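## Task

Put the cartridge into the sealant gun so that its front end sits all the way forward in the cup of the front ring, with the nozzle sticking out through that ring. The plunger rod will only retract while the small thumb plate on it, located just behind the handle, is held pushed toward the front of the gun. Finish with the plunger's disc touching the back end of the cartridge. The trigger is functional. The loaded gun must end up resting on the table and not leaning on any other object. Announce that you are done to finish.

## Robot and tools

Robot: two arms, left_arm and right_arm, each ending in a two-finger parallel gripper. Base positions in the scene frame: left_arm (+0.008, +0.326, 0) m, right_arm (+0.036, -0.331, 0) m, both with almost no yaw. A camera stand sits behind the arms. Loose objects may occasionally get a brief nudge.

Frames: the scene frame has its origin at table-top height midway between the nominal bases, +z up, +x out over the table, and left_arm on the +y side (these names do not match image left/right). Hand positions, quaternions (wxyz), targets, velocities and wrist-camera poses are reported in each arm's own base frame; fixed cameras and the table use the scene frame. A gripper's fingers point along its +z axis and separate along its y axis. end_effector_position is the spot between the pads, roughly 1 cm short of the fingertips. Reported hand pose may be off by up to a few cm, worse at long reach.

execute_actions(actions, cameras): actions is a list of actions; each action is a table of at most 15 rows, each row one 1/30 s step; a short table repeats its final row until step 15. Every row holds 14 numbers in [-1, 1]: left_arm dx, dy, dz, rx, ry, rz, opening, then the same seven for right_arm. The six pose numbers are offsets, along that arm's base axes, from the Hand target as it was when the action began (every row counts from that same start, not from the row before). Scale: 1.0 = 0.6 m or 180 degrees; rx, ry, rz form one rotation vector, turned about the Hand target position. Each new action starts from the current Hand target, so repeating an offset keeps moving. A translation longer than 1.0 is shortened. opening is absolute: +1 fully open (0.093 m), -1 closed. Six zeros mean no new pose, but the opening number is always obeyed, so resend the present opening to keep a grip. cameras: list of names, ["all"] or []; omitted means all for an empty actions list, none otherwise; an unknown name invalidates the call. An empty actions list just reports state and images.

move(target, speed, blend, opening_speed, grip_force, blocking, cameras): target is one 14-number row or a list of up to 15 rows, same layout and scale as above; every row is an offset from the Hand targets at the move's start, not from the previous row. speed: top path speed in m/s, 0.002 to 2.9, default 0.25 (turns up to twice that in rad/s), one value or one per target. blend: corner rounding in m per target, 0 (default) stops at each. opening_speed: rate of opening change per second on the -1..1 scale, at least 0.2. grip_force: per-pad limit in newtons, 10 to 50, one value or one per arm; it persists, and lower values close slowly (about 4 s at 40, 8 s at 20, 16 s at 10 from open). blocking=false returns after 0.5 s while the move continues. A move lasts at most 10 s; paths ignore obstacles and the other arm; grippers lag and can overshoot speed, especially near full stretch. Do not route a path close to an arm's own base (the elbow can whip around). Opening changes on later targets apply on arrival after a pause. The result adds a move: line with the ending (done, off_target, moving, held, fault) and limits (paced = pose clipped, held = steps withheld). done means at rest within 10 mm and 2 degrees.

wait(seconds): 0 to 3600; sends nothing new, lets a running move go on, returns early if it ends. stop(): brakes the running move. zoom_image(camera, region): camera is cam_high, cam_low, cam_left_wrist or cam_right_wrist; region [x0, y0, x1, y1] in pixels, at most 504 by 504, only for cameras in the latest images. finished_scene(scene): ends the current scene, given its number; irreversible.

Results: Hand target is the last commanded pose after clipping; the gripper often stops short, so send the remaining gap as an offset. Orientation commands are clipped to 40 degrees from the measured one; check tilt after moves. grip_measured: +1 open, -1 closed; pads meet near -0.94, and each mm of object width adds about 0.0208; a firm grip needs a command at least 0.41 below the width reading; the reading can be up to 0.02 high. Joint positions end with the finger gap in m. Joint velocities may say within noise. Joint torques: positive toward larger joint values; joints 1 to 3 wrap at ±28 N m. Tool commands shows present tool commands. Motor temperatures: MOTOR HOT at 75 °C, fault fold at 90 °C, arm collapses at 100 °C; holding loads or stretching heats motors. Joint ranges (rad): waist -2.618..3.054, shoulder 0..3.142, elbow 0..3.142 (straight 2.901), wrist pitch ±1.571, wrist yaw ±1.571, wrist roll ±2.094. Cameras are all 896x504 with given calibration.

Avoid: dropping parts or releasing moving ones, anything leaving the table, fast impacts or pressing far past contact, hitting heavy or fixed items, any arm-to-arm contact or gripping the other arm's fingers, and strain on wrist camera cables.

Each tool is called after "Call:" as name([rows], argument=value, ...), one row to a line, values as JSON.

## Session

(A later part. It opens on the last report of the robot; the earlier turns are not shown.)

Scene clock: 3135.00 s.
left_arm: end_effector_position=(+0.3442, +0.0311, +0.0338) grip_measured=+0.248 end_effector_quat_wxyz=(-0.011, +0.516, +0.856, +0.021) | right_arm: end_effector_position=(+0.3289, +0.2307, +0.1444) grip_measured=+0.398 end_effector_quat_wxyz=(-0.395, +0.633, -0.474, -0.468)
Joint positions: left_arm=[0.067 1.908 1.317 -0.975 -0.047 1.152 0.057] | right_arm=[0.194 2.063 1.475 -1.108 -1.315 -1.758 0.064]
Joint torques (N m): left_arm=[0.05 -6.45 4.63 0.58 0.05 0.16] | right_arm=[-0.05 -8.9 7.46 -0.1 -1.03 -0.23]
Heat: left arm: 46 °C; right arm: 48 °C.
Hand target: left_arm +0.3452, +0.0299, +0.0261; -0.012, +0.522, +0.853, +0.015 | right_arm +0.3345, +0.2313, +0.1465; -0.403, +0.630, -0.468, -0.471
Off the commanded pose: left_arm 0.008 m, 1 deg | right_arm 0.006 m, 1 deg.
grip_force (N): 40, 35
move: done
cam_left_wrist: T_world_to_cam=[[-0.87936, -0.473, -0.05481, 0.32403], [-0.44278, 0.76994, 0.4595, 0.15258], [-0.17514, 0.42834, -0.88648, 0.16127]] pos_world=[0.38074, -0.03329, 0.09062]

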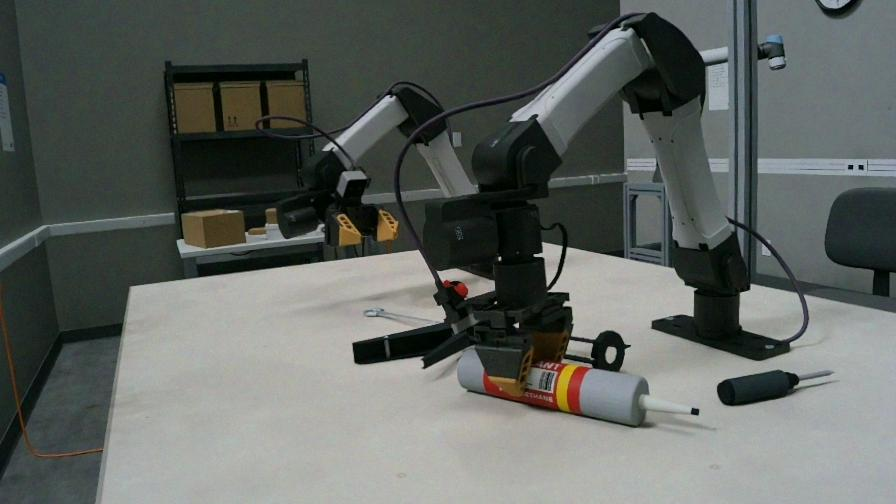

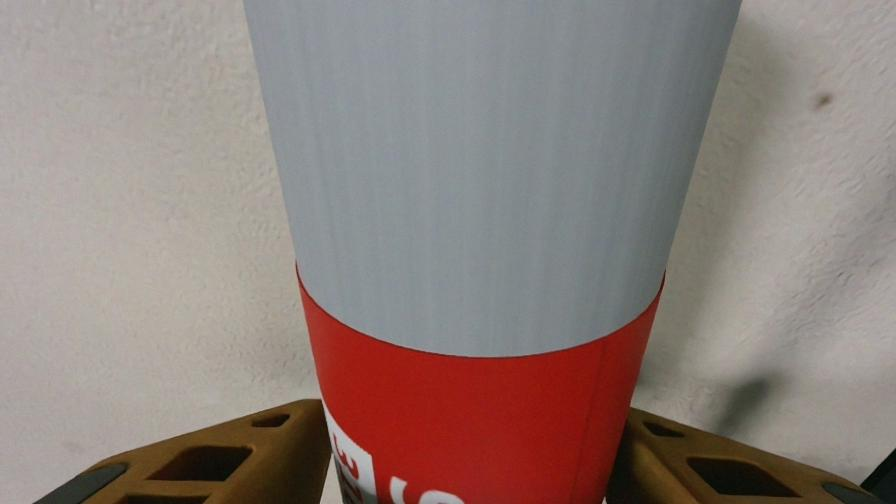

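Call:
move([
  [0, 0, 0.2, 0, 0, 0, 0.25, 0.0175, -0.027, -0.06, -0.2493, -0.0677, 0, 0.4],
  [-0.05, -0.508, 0.2, 0, 0, -0.069, 0.25, 0.0175, -0.027, -0.06, -0.2493, -0.0677, 0, 0.4],
], speed=0.15, cameras=["all"])

Call:
zoom_image(camera="cam_low", region=[430, 260, 720, 440])

Scene clock: 3163.17 s.
left_arm: end_effector_position=(+0.3134, -0.2729, +0.1495) grip_measured=+0.248 end_effector_quat_wxyz=(+0.006, +0.617, +0.787, +0.019) | right_arm: end_effector_position=(+0.3410, +0.2104, +0.0879) grip_measured=+0.398 end_effector_quat_wxyz=(-0.155, +0.778, -0.575, -0.201)
Joint positions: left_arm=[-0.732 2.167 2.166 -1.56 -0.039 0.598 0.057] | right_arm=[0.346 2.022 1.612 -1.123 -0.512 -1.514 0.064]
Joint torques (N m): left_arm=[0.31 -8.1 7.39 0.28 0.06 -0.06] | right_arm=[0.8 -13.93 8.03 0.18 -0.56 -0.01]
Heat: left arm: 46 °C; right arm: 53 °C.
Hand target: left_arm +0.3152, -0.2750, +0.1460; -0.010, +0.611, +0.791, +0.017 | right_arm +0.3451, +0.2152, +0.1105; -0.178, +0.781, -0.568, -0.189
Off the commanded pose: left_arm 0.004 m, 2 deg | right_arm 0.023 m, 3 deg.
joint sent to its limit (left arm) — joint 4 (wrist pitch), lower limit. The joint targets still meet the commanded pose.
grip_force (N): 40, 35
move: off_target (right_arm)
cam_left_wrist: T_world_to_cam=[[-0.96701, -0.24544, -0.06821, 0.25116], [-0.25021, 0.86487, 0.4352, 0.28912], [-0.04783, 0.43791, -0.89775, 0.35311]] pos_world=[0.3321, -0.34304, 0.20831]
cam_right_wrist: T_world_to_cam=[[0.95147, 0.30748, -0.01293, -0.38722], [0.30504, -0.9478, -0.09286, 0.14374], [-0.0408, 0.08441, -0.9956, 0.16912]] pos_world=[0.33148, 0.24102, 0.17672]

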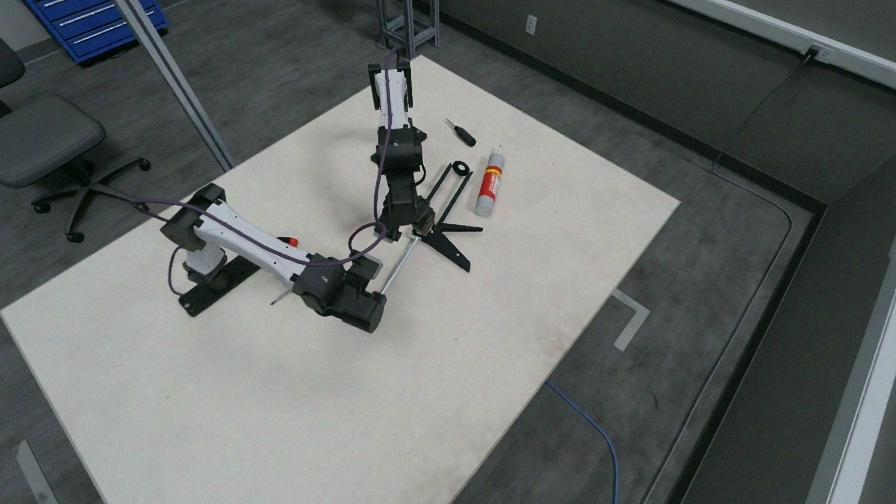

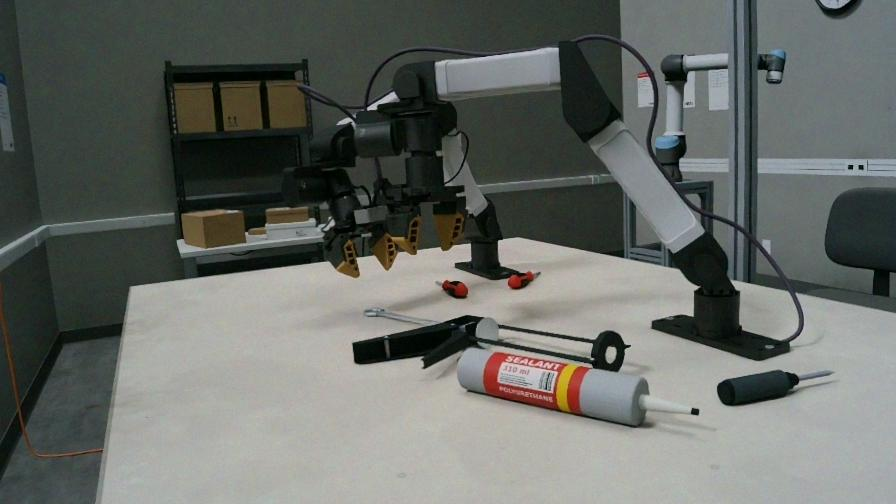

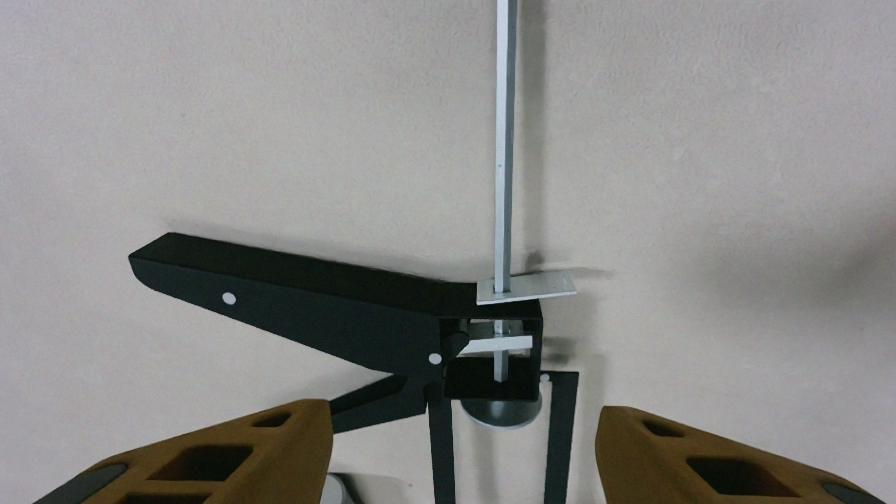

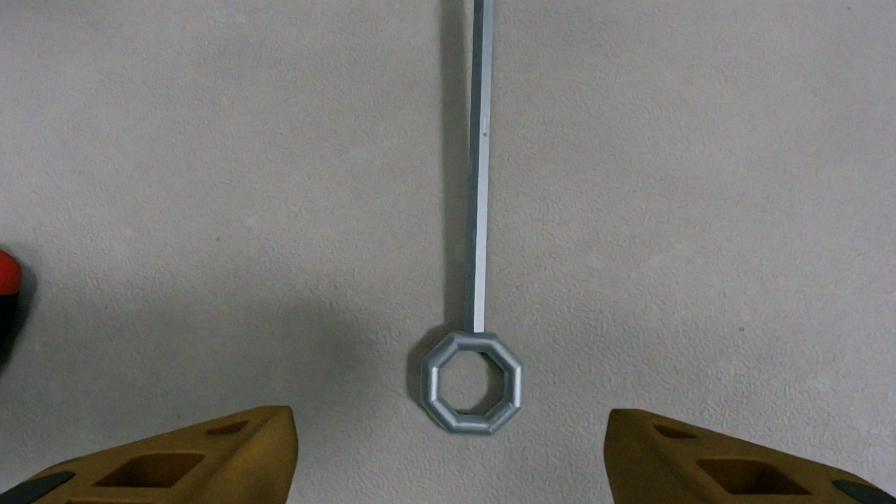

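Scaled by 1.738 from the camera's image (finer frame: 1280x720).

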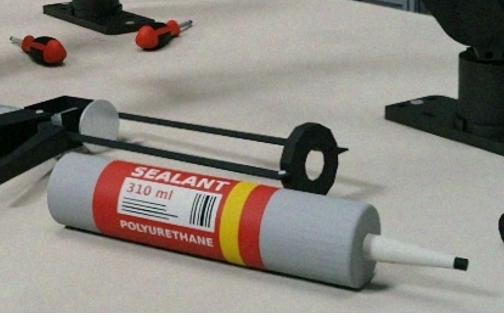

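Call:
zoom_image(camera="cam_left_wrist", region=[420, 250, 600, 450])

Scaled by 2.520 from the camera's image (finer frame: 1280x720).

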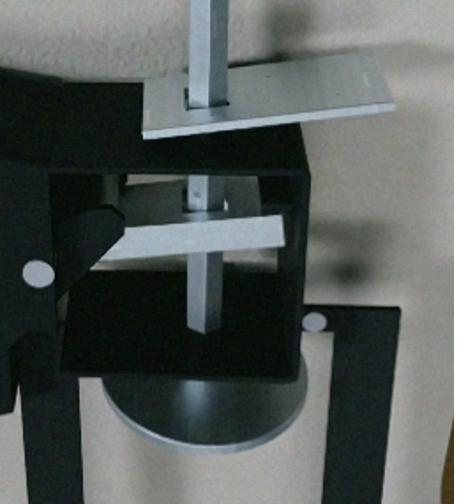

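Call:
move(target=[0, 0, 0, 0, 0, 0, 0.25, 0.0055, 0.005, -0.13, 0, 0, 0, 0.4], speed=0.1, cameras=["cam_right_wrist"])

Scene clock: 3188.77 s.
left_arm: end_effector_position=(+0.3133, -0.2729, +0.1495) grip_measured=+0.248 end_effector_quat_wxyz=(+0.006, +0.617, +0.787, +0.019) | right_arm: end_effector_position=(+0.3483, +0.2141, +0.0379) grip_measured=+0.398 end_effector_quat_wxyz=(-0.177, +0.782, -0.568, -0.184)
Joint positions: left_arm=[-0.732 2.167 2.166 -1.561 -0.039 0.598 0.057] | right_arm=[0.349 2.056 1.455 -0.872 -0.509 -1.51 0.064]
Joint torques (N m): left_arm=[0.38 -8.06 7.31 0.27 0.01 -0.1] | right_arm=[0.92 -9.42 4.94 0.62 -0.59 -0.03]
Motor temperatures (°C): left_arm=[26 47 44 26 24 26 25] | right_arm=[24 68 42 29 24 25 26]
Heat: left arm: 47 °C; right arm: 68 °C.
Hand target: left_arm +0.3152, -0.2750, +0.1460; -0.010, +0.611, +0.791, +0.017 | right_arm +0.3484, +0.2182, +0.0325; -0.178, +0.781, -0.568, -0.189
Off the commanded pose: left_arm 0.004 m, 2 deg | right_arm 0.007 m, 1 deg.
joint sent to its limit (left arm) — joint 4 (wrist pitch), lower limit. The joint targets still meet the commanded pose.
grip_force (N): 40, 35
move: done
cam_right_wrist: T_world_to_cam=[[0.95061, 0.30722, 0.04418, -0.39776], [0.31008, -0.94625, -0.09194, 0.13826], [0.01356, 0.1011, -0.99478, 0.09684]] pos_world=[0.33393, 0.24324, 0.12661]

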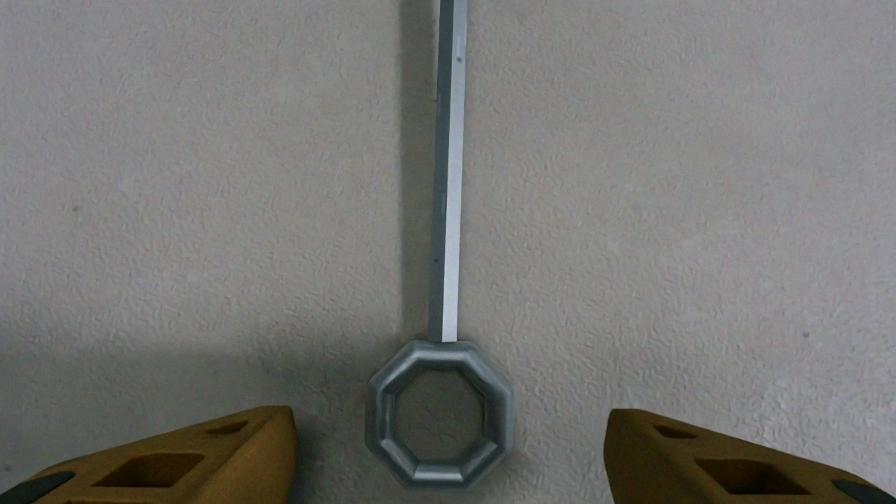

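Call:
move([
  [0, 0, 0, 0, 0, 0, 0.25, -0.004, 0.005, -0.046, 0, 0, 0, 0.4],
  [0, 0, 0, 0, 0, 0, 0.25, -0.004, 0.005, -0.046, 0, 0, 0, -0.6],
], speed=0.08, cameras=["cam_right_wrist","cam_high"])

Scene clock: 3201.90 s.
left_arm: end_effector_position=(+0.3133, -0.2729, +0.1495) grip_measured=+0.248 end_effector_quat_wxyz=(+0.006, +0.617, +0.787, +0.019) | right_arm: end_effector_position=(+0.3405, +0.2159, +0.0156) grip_measured=-0.320 end_effector_quat_wxyz=(-0.169, +0.778, -0.573, -0.194)
Joint positions: left_arm=[-0.732 2.167 2.166 -1.561 -0.039 0.598 0.057] | right_arm=[0.358 2.083 1.4 -0.809 -0.515 -1.494 0.03]
Joint torques (N m): left_arm=[0.31 -8.05 7.32 0.27 0.02 -0.08] | right_arm=[0.85 -8.53 4.16 1.03 -0.52 -0.08]
Motor temperatures (°C): left_arm=[26 47 44 26 24 26 24] | right_arm=[24 63 40 29 24 25 26]
Heat: left arm: 47 °C; right arm: 63 °C.
Hand target: left_arm +0.3152, -0.2750, +0.1460; -0.010, +0.611, +0.791, +0.017 | right_arm +0.3460, +0.2212, +0.0049; -0.178, +0.781, -0.568, -0.189
Off the commanded pose: left_arm 0.004 m, 2 deg | right_arm 0.013 m, 1 deg.
joint sent to its limit (left arm) — joint 4 (wrist pitch), lower limit. The joint targets still meet the commanded pose.
grip_force (N): 40, 35
move: off_target (right_arm); target 2's new opening was sent with right_arm's hand 0.013 m and 1 deg from that target
cam_right_wrist: T_world_to_cam=[[0.95298, 0.30254, 0.0172, -0.38927], [0.30273, -0.94801, -0.09816, 0.14334], [-0.01339, 0.09875, -0.99502, 0.08427]] pos_world=[0.3287, 0.24533, 0.10462]
Images, in order (width x height): cam_high 896x504, cam_right_wrist 896x504.

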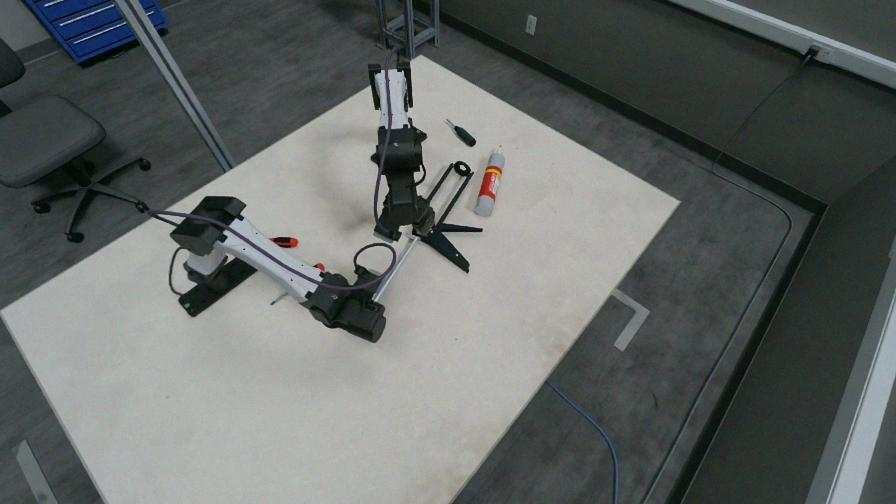

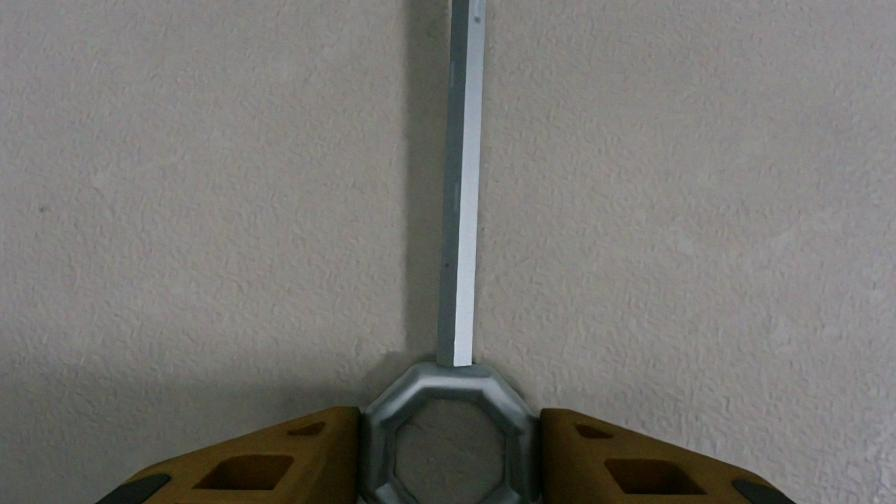

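Call:
move(target=[-0.060, 0.0, -0.125, 0, 0, 0, -1, 0, 0, 0, 0, 0, 0, -0.6], speed=0.12, cameras=["cam_left_wrist","cam_low"])

Scene clock: 3236.37 s.
left_arm: end_effector_position=(+0.2777, -0.2689, +0.0548) grip_measured=-0.988 end_effector_quat_wxyz=(-0.040, +0.614, +0.788, +0.024) | right_arm: end_effector_position=(+0.3405, +0.2159, +0.0156) grip_measured=-0.333 end_effector_quat_wxyz=(-0.169, +0.778, -0.573, -0.194)
Joint positions: left_arm=[-0.786 2.123 1.716 -1.249 -0.037 0.537 0] | right_arm=[0.358 2.083 1.4 -0.809 -0.515 -1.494 0.029]
Joint torques (N m): left_arm=[-0.38 -13.23 5.01 0.37 0.04 -0.08] | right_arm=[0.88 -8.54 4.19 1 -0.52 -0.1]
Motor temperatures (°C): left_arm=[26 48 44 26 24 26 24] | right_arm=[24 57 38 29 24 25 27]
Heat: left arm: 48 °C; right arm: 57 °C.
Hand target: left_arm +0.2792, -0.2750, +0.0711; -0.010, +0.611, +0.791, +0.017 | right_arm +0.3459, +0.2212, +0.0049; -0.178, +0.781, -0.568, -0.189
Off the commanded pose: left_arm 0.017 m, 4 deg | right_arm 0.013 m, 1 deg.
grip_force (N): 40, 35
move: off_target (left_arm)
cam_left_wrist: T_world_to_cam=[[-0.96802, -0.25011, -0.01943, 0.20747], [-0.22527, 0.8326, 0.506, 0.29848], [-0.11037, 0.49419, -0.86232, 0.29516]] pos_world=[0.30065, -0.34249, 0.10753]
Images, in order (width x height): cam_low 896x504, cam_left_wrist 896x504.

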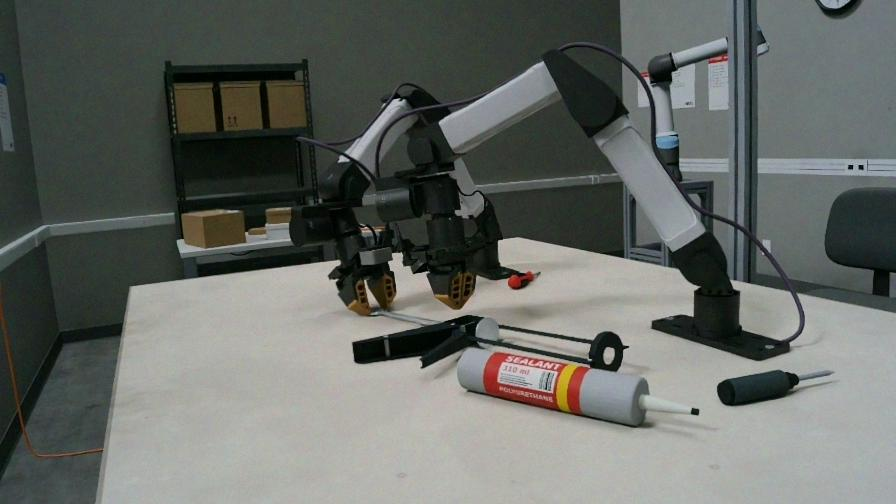

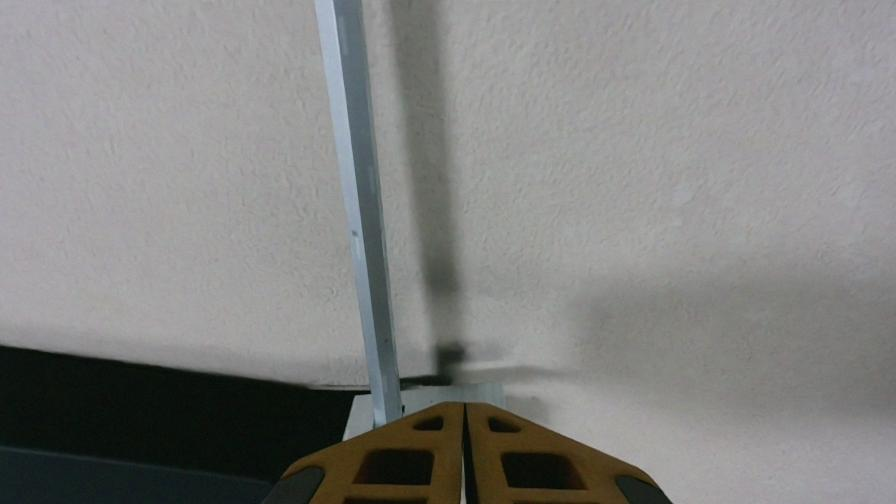

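Call:
move(target=[0, 0, -0.043, 0, 0, 0, -1, 0, 0, 0, 0, 0, 0, -0.6], speed=0.06, cameras=["cam_left_wrist","cam_low"])

Call:
zoom_image(camera="cam_low", region=[340, 240, 520, 380])

Scene clock: 3249.27 s.
left_arm: end_effector_position=(+0.2778, -0.2691, +0.0358) grip_measured=-0.988 end_effector_quat_wxyz=(-0.032, +0.614, +0.788, +0.023) | right_arm: end_effector_position=(+0.3405, +0.2159, +0.0156) grip_measured=-0.333 end_effector_quat_wxyz=(-0.169, +0.778, -0.573, -0.194)
Joint positions: left_arm=[-0.786 2.123 1.64 -1.156 -0.037 0.537 0] | right_arm=[0.358 2.083 1.4 -0.809 -0.515 -1.494 0.029]
Joint torques (N m): left_arm=[-0.44 -11.85 4.82 0.4 0.04 -0.07] | right_arm=[0.99 -8.7 4.23 1.01 -0.51 -0.06]
Motor temperatures (°C): left_arm=[26 50 43 26 24 26 24] | right_arm=[24 56 38 29 24 25 27]
Heat: left arm: 50 °C; right arm: 56 °C.
Hand target: left_arm +0.2792, -0.2750, +0.0453; -0.010, +0.611, +0.791, +0.017 | right_arm +0.3459, +0.2212, +0.0049; -0.178, +0.781, -0.568, -0.189
Off the commanded pose: left_arm 0.011 m, 3 deg | right_arm 0.013 m, 1 deg.
grip_force (N): 40, 35
move: off_target (left_arm)
cam_left_wrist: T_world_to_cam=[[-0.96766, -0.25068, -0.02815, 0.20725], [-0.23159, 0.83862, 0.49303, 0.31216], [-0.09999, 0.4836, -0.86956, 0.27335]] pos_world=[0.30018, -0.34202, 0.08962]
Images, in order (width x height): cam_low 896x504, cam_left_wrist 896x504.

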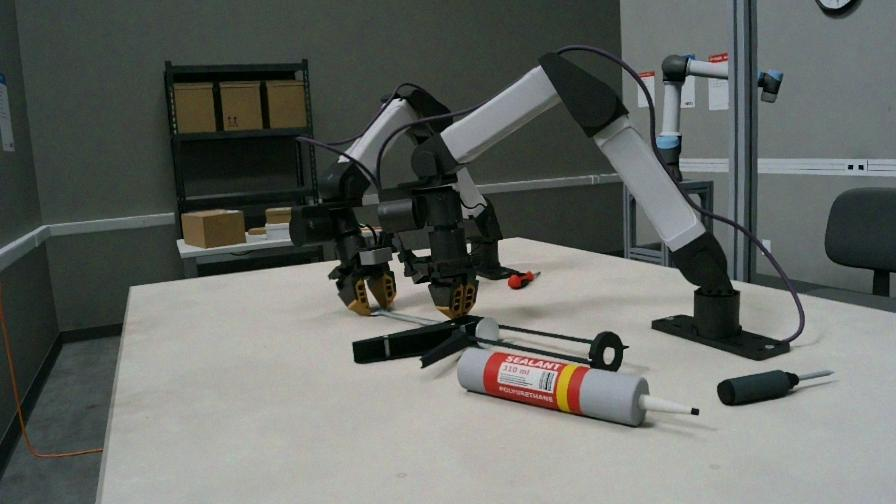

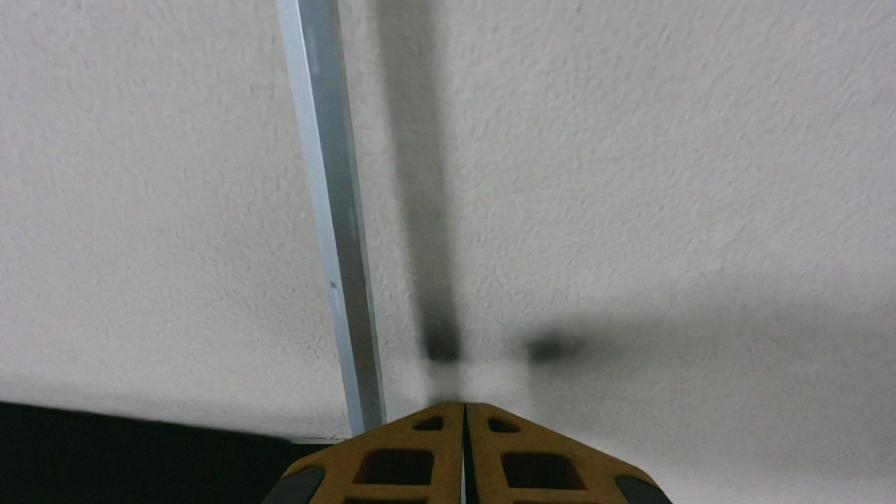

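Scaled by 2.800 from the camera's image (finer frame: 1280x720).

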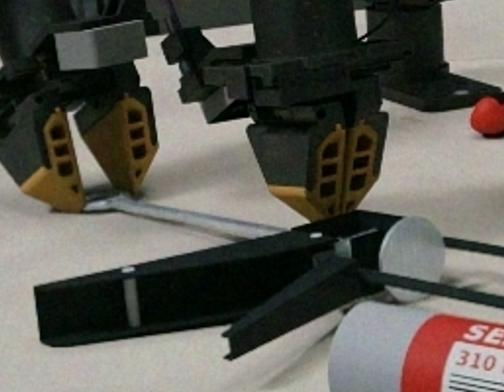

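Call:
move(target=[-0.0155, 0.058, 0, 0, 0, 0, -1, 0, 0, 0, 0, 0, 0, -0.6], speed=0.05, cameras=["cam_left_wrist","cam_high","cam_low"])

Call:
zoom_image(camera="cam_low", region=[340, 240, 520, 380])

Call:
zoom_image(camera="cam_high", region=[395, 190, 455, 250])

Scene clock: 3257.73 s.
left_arm: end_effector_position=(+0.2712, -0.2551, +0.0301) grip_measured=-0.988 end_effector_quat_wxyz=(-0.008, +0.611, +0.792, +0.004) | right_arm: end_effector_position=(+0.3416, +0.2203, +0.0161) grip_measured=-0.333 end_effector_quat_wxyz=(-0.175, +0.777, -0.572, -0.195)
Joint positions: left_arm=[-0.758 2.027 1.473 -1.033 -0.007 0.556 0] | right_arm=[0.364 2.084 1.399 -0.793 -0.523 -1.482 0.029]
Joint torques (N m): left_arm=[1.65 -12.57 4.3 -0.16 -0.24 0.15] | right_arm=[0.43 -8.83 4.19 0.86 -0.4 -0.17]
Motor temperatures (°C): left_arm=[26 51 42 26 24 26 24] | right_arm=[24 55 37 29 24 25 28]
Heat: left arm: 51 °C; right arm: 55 °C.
Hand target: left_arm +0.2699, -0.2401, +0.0453; -0.010, +0.611, +0.791, +0.017 | right_arm +0.3459, +0.2211, +0.0049; -0.178, +0.781, -0.568, -0.189
Off the commanded pose: left_arm 0.021 m, 1 deg | right_arm 0.012 m, 1 deg.
grip_force (N): 40, 35
move: off_target (left_arm)
cam_left_wrist: T_world_to_cam=[[-0.96463, -0.26208, -0.02836, 0.20038], [-0.2475, 0.86337, 0.43969, 0.31384], [-0.09075, 0.43116, -0.8977, 0.24605]] pos_world=[0.2933, -0.32454, 0.08857]
Images, in order (width x height): cam_high 896x504, cam_low 896x504, cam_left_wrist 896x504.

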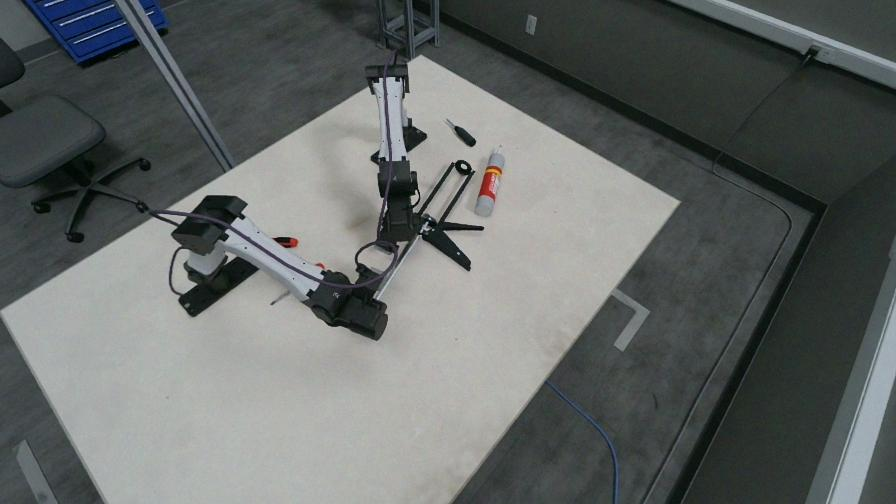

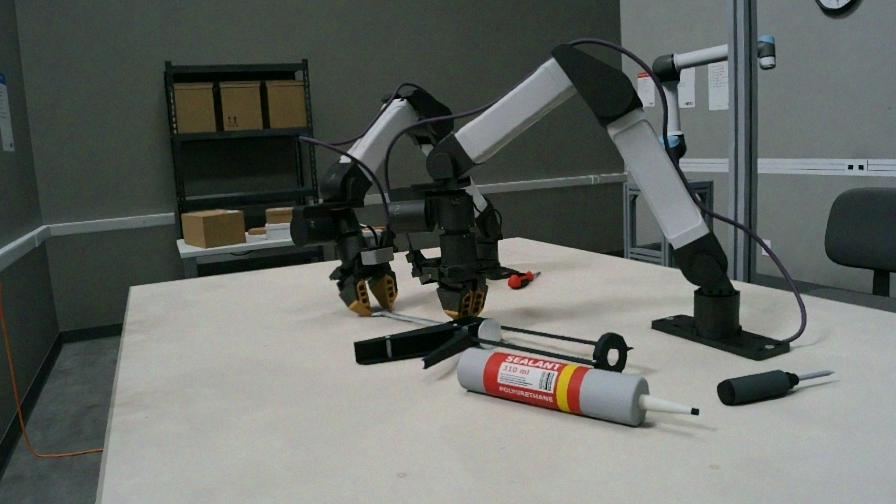

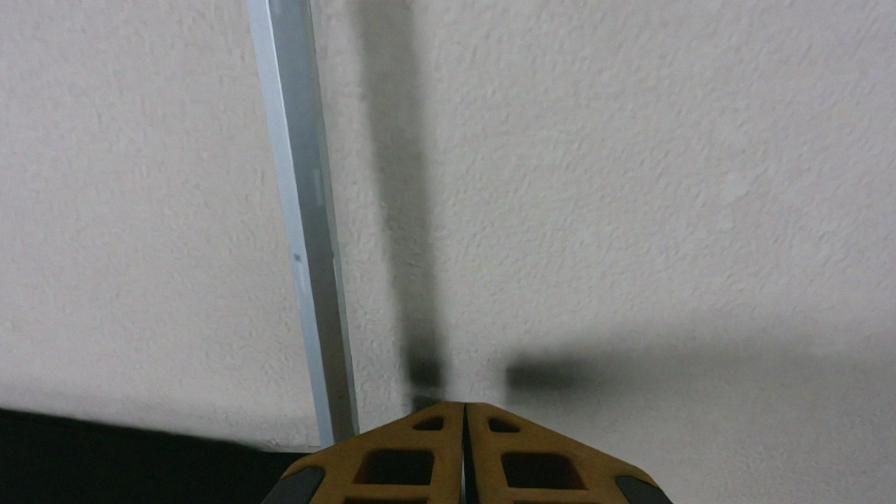

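Scaled by 2.800 from the camera's image (finer frame: 1280x720).

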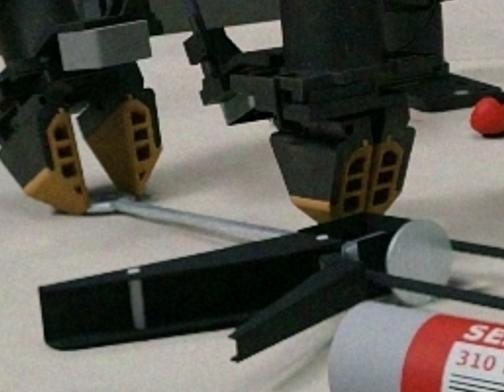

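Scaled by 8.400 from the camera's image (finer frame: 1280x720).

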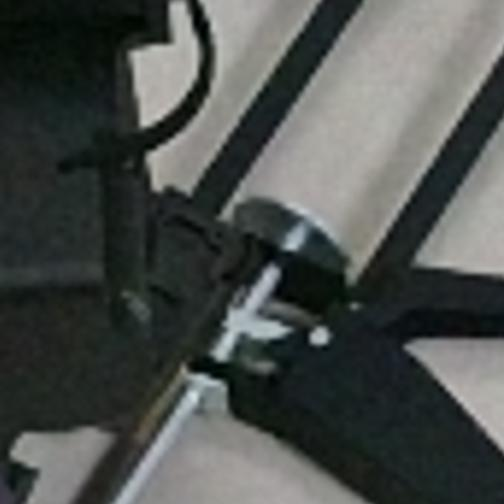

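Call:
move(target=[-0.0100, 0.036, -0.004, 0, 0, 0, -1, 0.007, -0.027, 0, 0, 0, 0, -0.6], speed=0.05, cameras=["cam_left_wrist","cam_high","cam_low"])

Call:
zoom_image(camera="cam_low", region=[340, 240, 520, 380])

Call:
zoom_image(camera="cam_high", region=[395, 190, 455, 250])

Scene clock: 3269.87 s.
left_arm: end_effector_position=(+0.2703, -0.2505, +0.0308) grip_measured=-0.988 end_effector_quat_wxyz=(+0.020, +0.614, +0.789, -0.015) | right_arm: end_effector_position=(+0.3409, +0.2232, +0.0173) grip_measured=-0.333 end_effector_quat_wxyz=(-0.187, +0.773, -0.567, -0.213)
Joint positions: left_arm=[-0.735 1.962 1.381 -0.948 0.027 0.587 0] | right_arm=[0.355 2.091 1.399 -0.79 -0.57 -1.496 0.029]
Joint torques (N m): left_arm=[2.55 -11.99 3.81 -0.55 -0.52 0.18] | right_arm=[-2.35 -9.47 4.41 0.52 0.05 -0.55]
Heat: left arm: 52 °C; right arm: 54 °C.
Hand target: left_arm +0.2639, -0.2186, +0.0429; -0.010, +0.611, +0.791, +0.017 | right_arm +0.3501, +0.2049, +0.0049; -0.178, +0.781, -0.568, -0.189
Off the commanded pose: left_arm 0.035 m, 5 deg | right_arm 0.024 m, 3 deg.
grip_force (N): 40, 35
move: off_target (left_arm, right_arm)
cam_left_wrist: T_world_to_cam=[[-0.96635, -0.2554, -0.03052, 0.20301], [-0.24766, 0.89188, 0.37844, 0.31832], [-0.06943, 0.37327, -0.92512, 0.22514]] pos_world=[0.29065, -0.31609, 0.09401]
Images, in order (width x height): cam_high 896x504, cam_low 896x504, cam_left_wrist 896x504.

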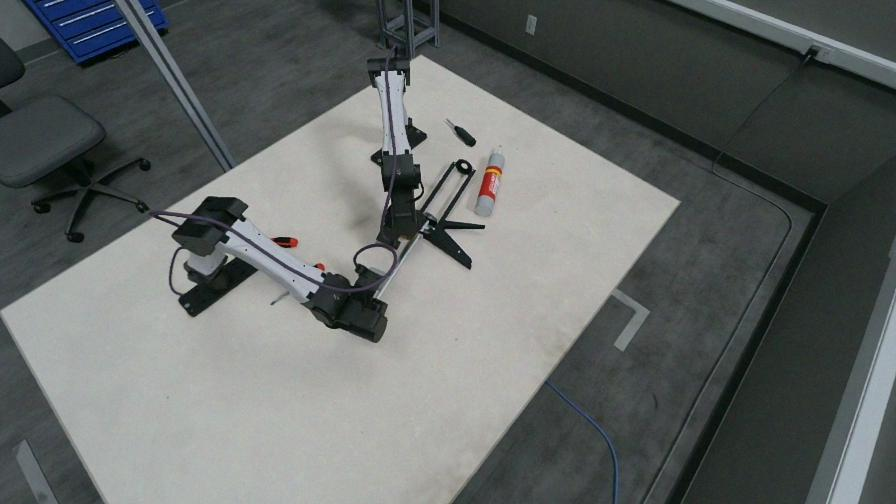

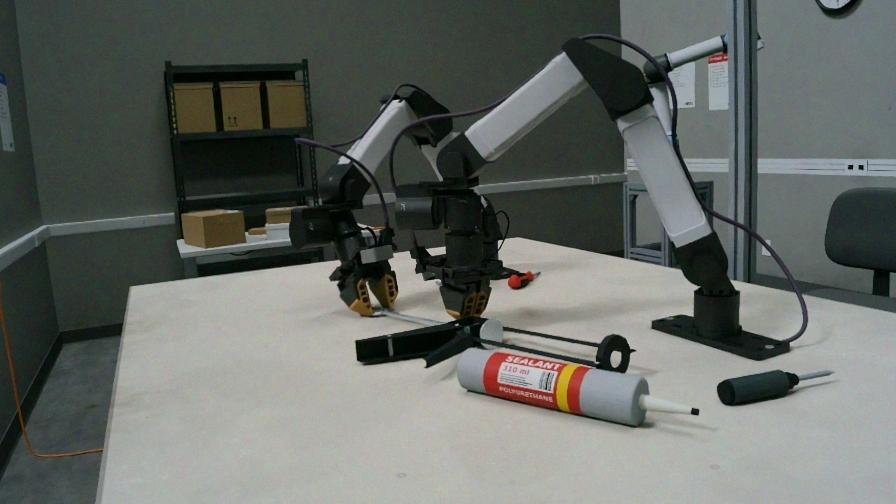

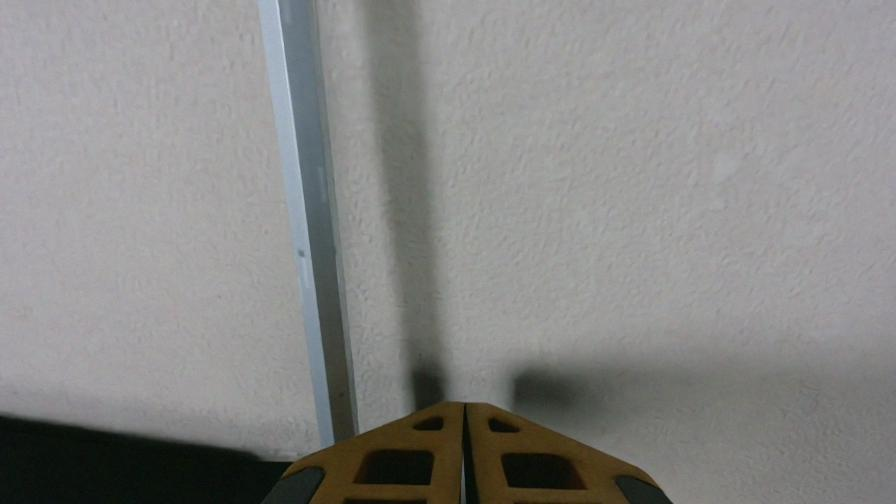

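Scaled by 2.800 from the camera's image (finer frame: 1280x720).

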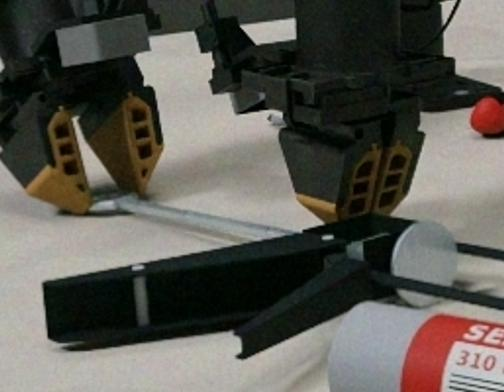

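Scaled by 8.400 from the camera's image (finer frame: 1280x720).

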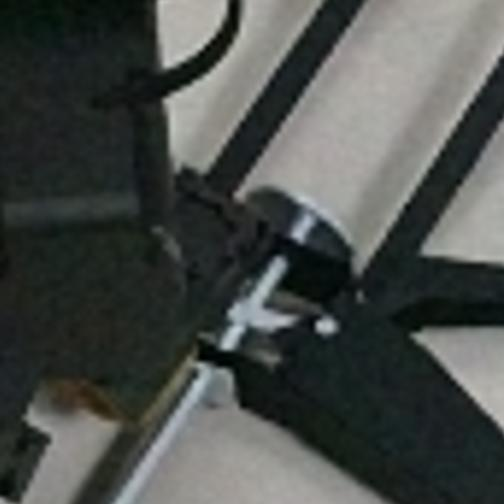

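Call:
zoom_image(camera="cam_high", region=[400, 140, 510, 250])

Call:
zoom_image(camera="cam_low", region=[450, 310, 710, 430])

Scaled by 4.582 from the camera's image (finer frame: 1280x720).

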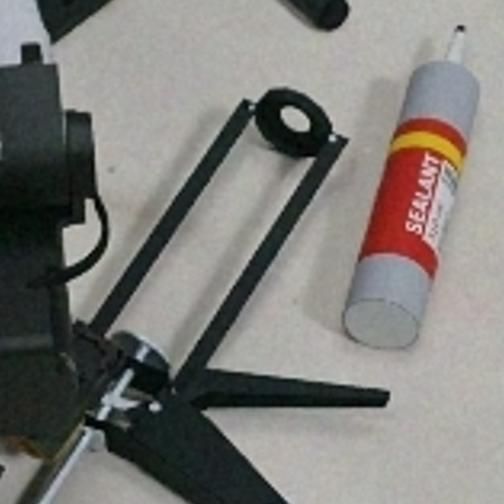

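Scaled by 1.938 from the camera's image (finer frame: 1280x720).

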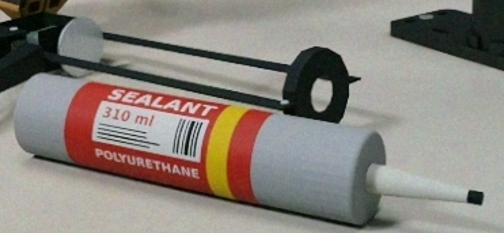

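Call:
move([
  [0.0, -0.055, 0, 0, 0, 0, -1, 0, 0, 0, 0, 0, 0, -0.6],
  [-0.017, 0.0126, 0, 0, 0, 0, -1, 0.0043, -0.016, 0, 0, 0, 0, -0.6],
], speed=0.08, cameras=["cam_left_wrist","cam_high","cam_low"])

Call:
zoom_image(camera="cam_high", region=[395, 190, 455, 250])

Call:
zoom_image(camera="cam_low", region=[400, 290, 520, 380])

Scene clock: 3356.90 s.
left_arm: end_effector_position=(+0.2487, -0.2143, +0.0332) grip_measured=-0.988 end_effector_quat_wxyz=(-0.029, +0.610, +0.792, +0.011) | right_arm: end_effector_position=(+0.3475, +0.2084, +0.0159) grip_measured=-0.333 end_effector_quat_wxyz=(-0.189, +0.776, -0.566, -0.204)
Joint positions: left_arm=[-0.721 1.903 1.307 -1.034 -0.019 0.591 0] | right_arm=[0.318 2.092 1.398 -0.798 -0.559 -1.54 0.029]
Joint torques (N m): left_arm=[1.16 -10.69 4.25 0.32 -0.14 0.18] | right_arm=[-1.54 -9.13 4.75 0.45 -0.08 -0.41]
Motor temperatures (°C): left_arm=[27 63 39 26 25 26 24] | right_arm=[25 50 36 28 23 26 28]
Heat: left arm: 63 °C; right arm: 50 °C.
Hand target: left_arm +0.2538, -0.2110, +0.0429; -0.010, +0.611, +0.791, +0.017 | right_arm +0.3527, +0.1954, +0.0049; -0.178, +0.781, -0.568, -0.189
Off the commanded pose: left_arm 0.011 m, 2 deg | right_arm 0.018 m, 2 deg.
grip_force (N): 40, 35
move: off_target (left_arm, right_arm)
cam_left_wrist: T_world_to_cam=[[-0.96478, -0.26268, -0.01437, 0.18903], [-0.23746, 0.84604, 0.47732, 0.26435], [-0.11322, 0.46392, -0.87861, 0.24112]] pos_world=[0.27244, -0.28585, 0.08839]
Images, in order (width x height): cam_high 896x504, cam_low 896x504, cam_left_wrist 896x504.

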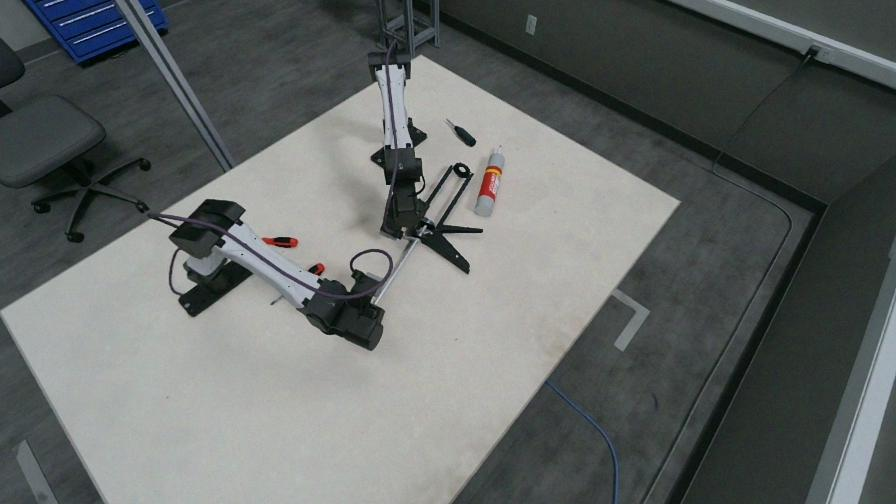

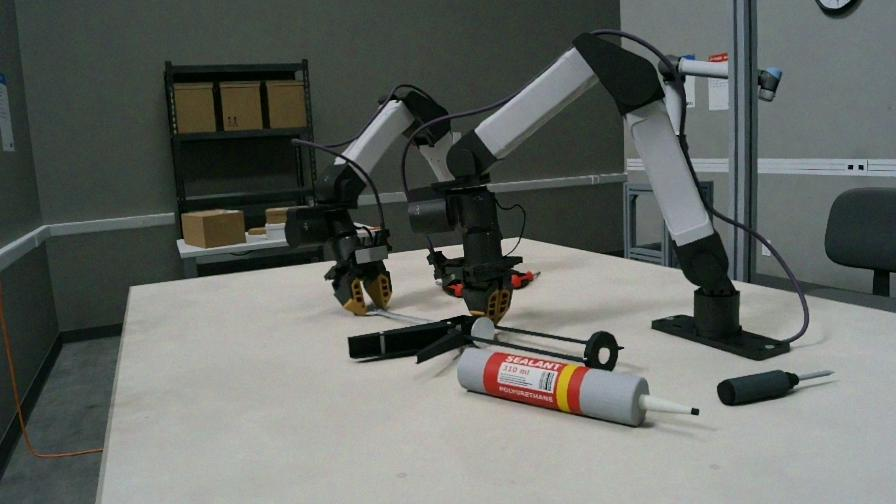

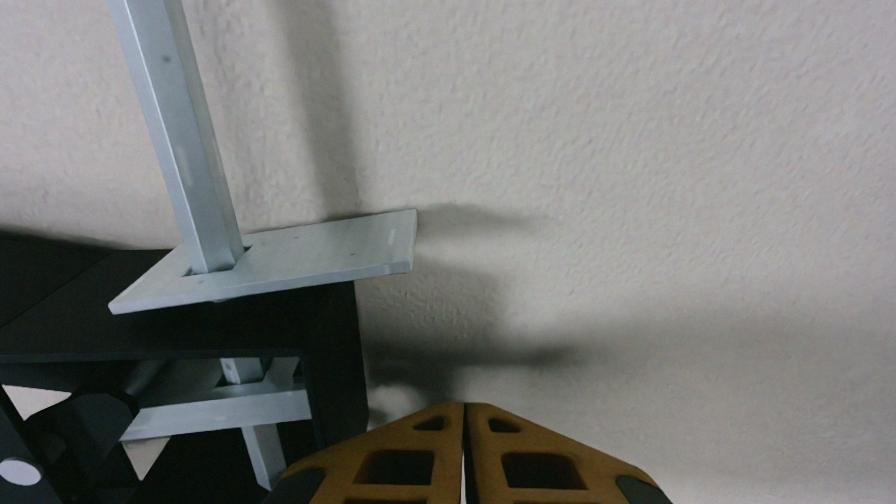

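Scaled by 8.400 from the camera's image (finer frame: 1280x720).

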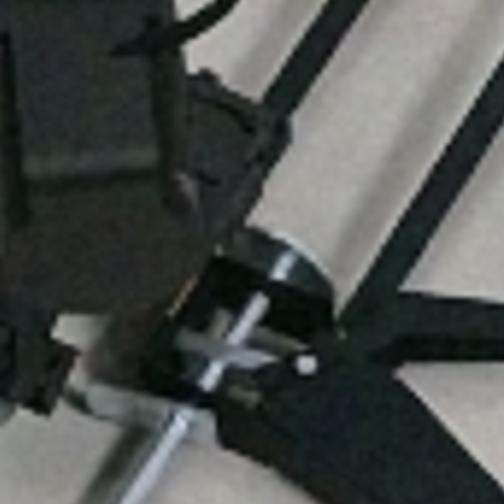

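Scaled by 4.200 from the camera's image (finer frame: 1280x720).

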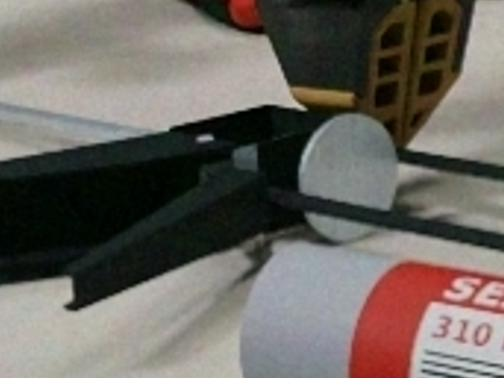

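Call:
move([
  [0.0, 0, 0.12, 0, 0, 0, -1, 0, 0, 0, 0, 0, 0, -0.6],
  [0.049, -0.1, 0.12, 0, 0, 0, -1, 0, 0, 0, 0, 0, 0, -0.6],
  [0.049, -0.1, 0.03, 0, 0, 0, -1, 0, 0, 0, 0, 0, 0, -0.6],
], speed=0.12, cameras=["cam_left_wrist"])

Scene clock: 3433.17 s.
left_arm: end_effector_position=(+0.2815, -0.2680, +0.0693) grip_measured=-0.988 end_effector_quat_wxyz=(-0.008, +0.614, +0.789, +0.014) | right_arm: end_effector_position=(+0.3476, +0.2078, +0.0159) grip_measured=-0.333 end_effector_quat_wxyz=(-0.189, +0.776, -0.566, -0.204)
Joint positions: left_arm=[-0.773 2.059 1.679 -1.211 -0.027 0.551 0] | right_arm=[0.317 2.092 1.398 -0.8 -0.559 -1.542 0.029]
Joint torques (N m): left_arm=[-0.27 -7.69 5.34 0.55 -0.08 -0.07] | right_arm=[-1.4 -9.14 4.72 0.46 -0.08 -0.39]
Motor temperatures (°C): left_arm=[26 56 39 26 24 26 24] | right_arm=[25 49 36 27 23 26 29]
Heat: left arm: 56 °C; right arm: 49 °C.
Hand target: left_arm +0.2831, -0.2710, +0.0609; -0.011, +0.611, +0.791, +0.017 | right_arm +0.3526, +0.1955, +0.0049; -0.178, +0.781, -0.568, -0.189
Off the commanded pose: left_arm 0.009 m, 1 deg | right_arm 0.017 m, 2 deg.
grip_force (N): 40, 35
move: done
cam_left_wrist: T_world_to_cam=[[-0.96677, -0.25194, -0.0434, 0.21248], [-0.24393, 0.85825, 0.45155, 0.3071], [-0.07652, 0.44714, -0.89119, 0.28754]] pos_world=[0.30233, -0.33861, 0.1268]

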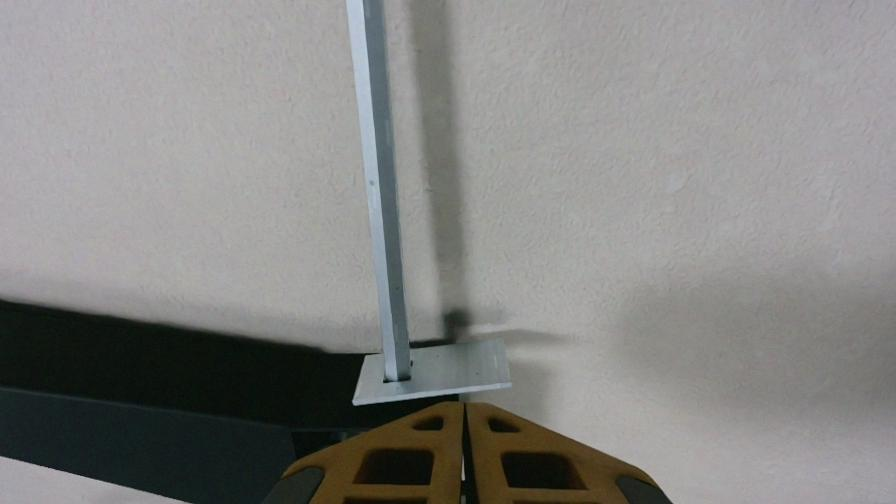

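Call:
move(target=[0.0, -0.003, -0.058, 0, 0, 0, -1, 0, 0, 0, 0, 0, 0, -0.6], speed=0.08, cameras=["cam_left_wrist"])

Scene clock: 3442.97 s.
left_arm: end_effector_position=(+0.2830, -0.2695, +0.0353) grip_measured=-0.988 end_effector_quat_wxyz=(-0.008, +0.613, +0.790, +0.014) | right_arm: end_effector_position=(+0.3476, +0.2078, +0.0159) grip_measured=-0.333 end_effector_quat_wxyz=(-0.189, +0.776, -0.566, -0.204)
Joint positions: left_arm=[-0.773 2.093 1.593 -1.09 -0.027 0.547 0] | right_arm=[0.317 2.092 1.398 -0.8 -0.559 -1.542 0.029]
Joint torques (N m): left_arm=[-0.64 -7.69 5.11 0.58 -0.08 -0.08] | right_arm=[-1.42 -9.17 4.82 0.45 -0.09 -0.38]
Motor temperatures (°C): left_arm=[26 56 39 26 24 26 24] | right_arm=[25 49 36 27 23 26 29]
Heat: left arm: 56 °C; right arm: 49 °C.
Hand target: left_arm +0.2831, -0.2728, +0.0260; -0.011, +0.611, +0.791, +0.017 | right_arm +0.3526, +0.1955, +0.0049; -0.178, +0.781, -0.568, -0.189
Off the commanded pose: left_arm 0.010 m, 0 deg | right_arm 0.017 m, 2 deg.
grip_force (N): 40, 35
move: done
cam_left_wrist: T_world_to_cam=[[-0.96596, -0.25489, -0.04409, 0.21102], [-0.24694, 0.85788, 0.45063, 0.32492], [-0.07703, 0.44618, -0.89162, 0.25786]] pos_world=[0.30393, -0.34001, 0.0928]

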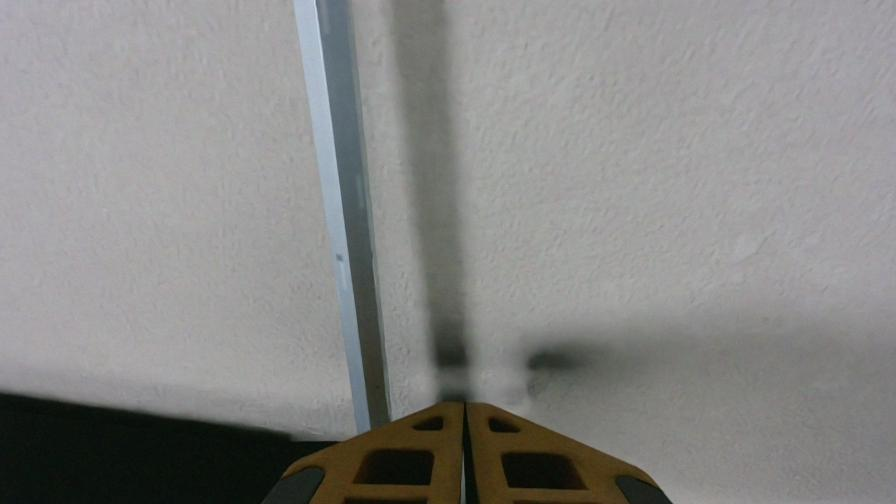

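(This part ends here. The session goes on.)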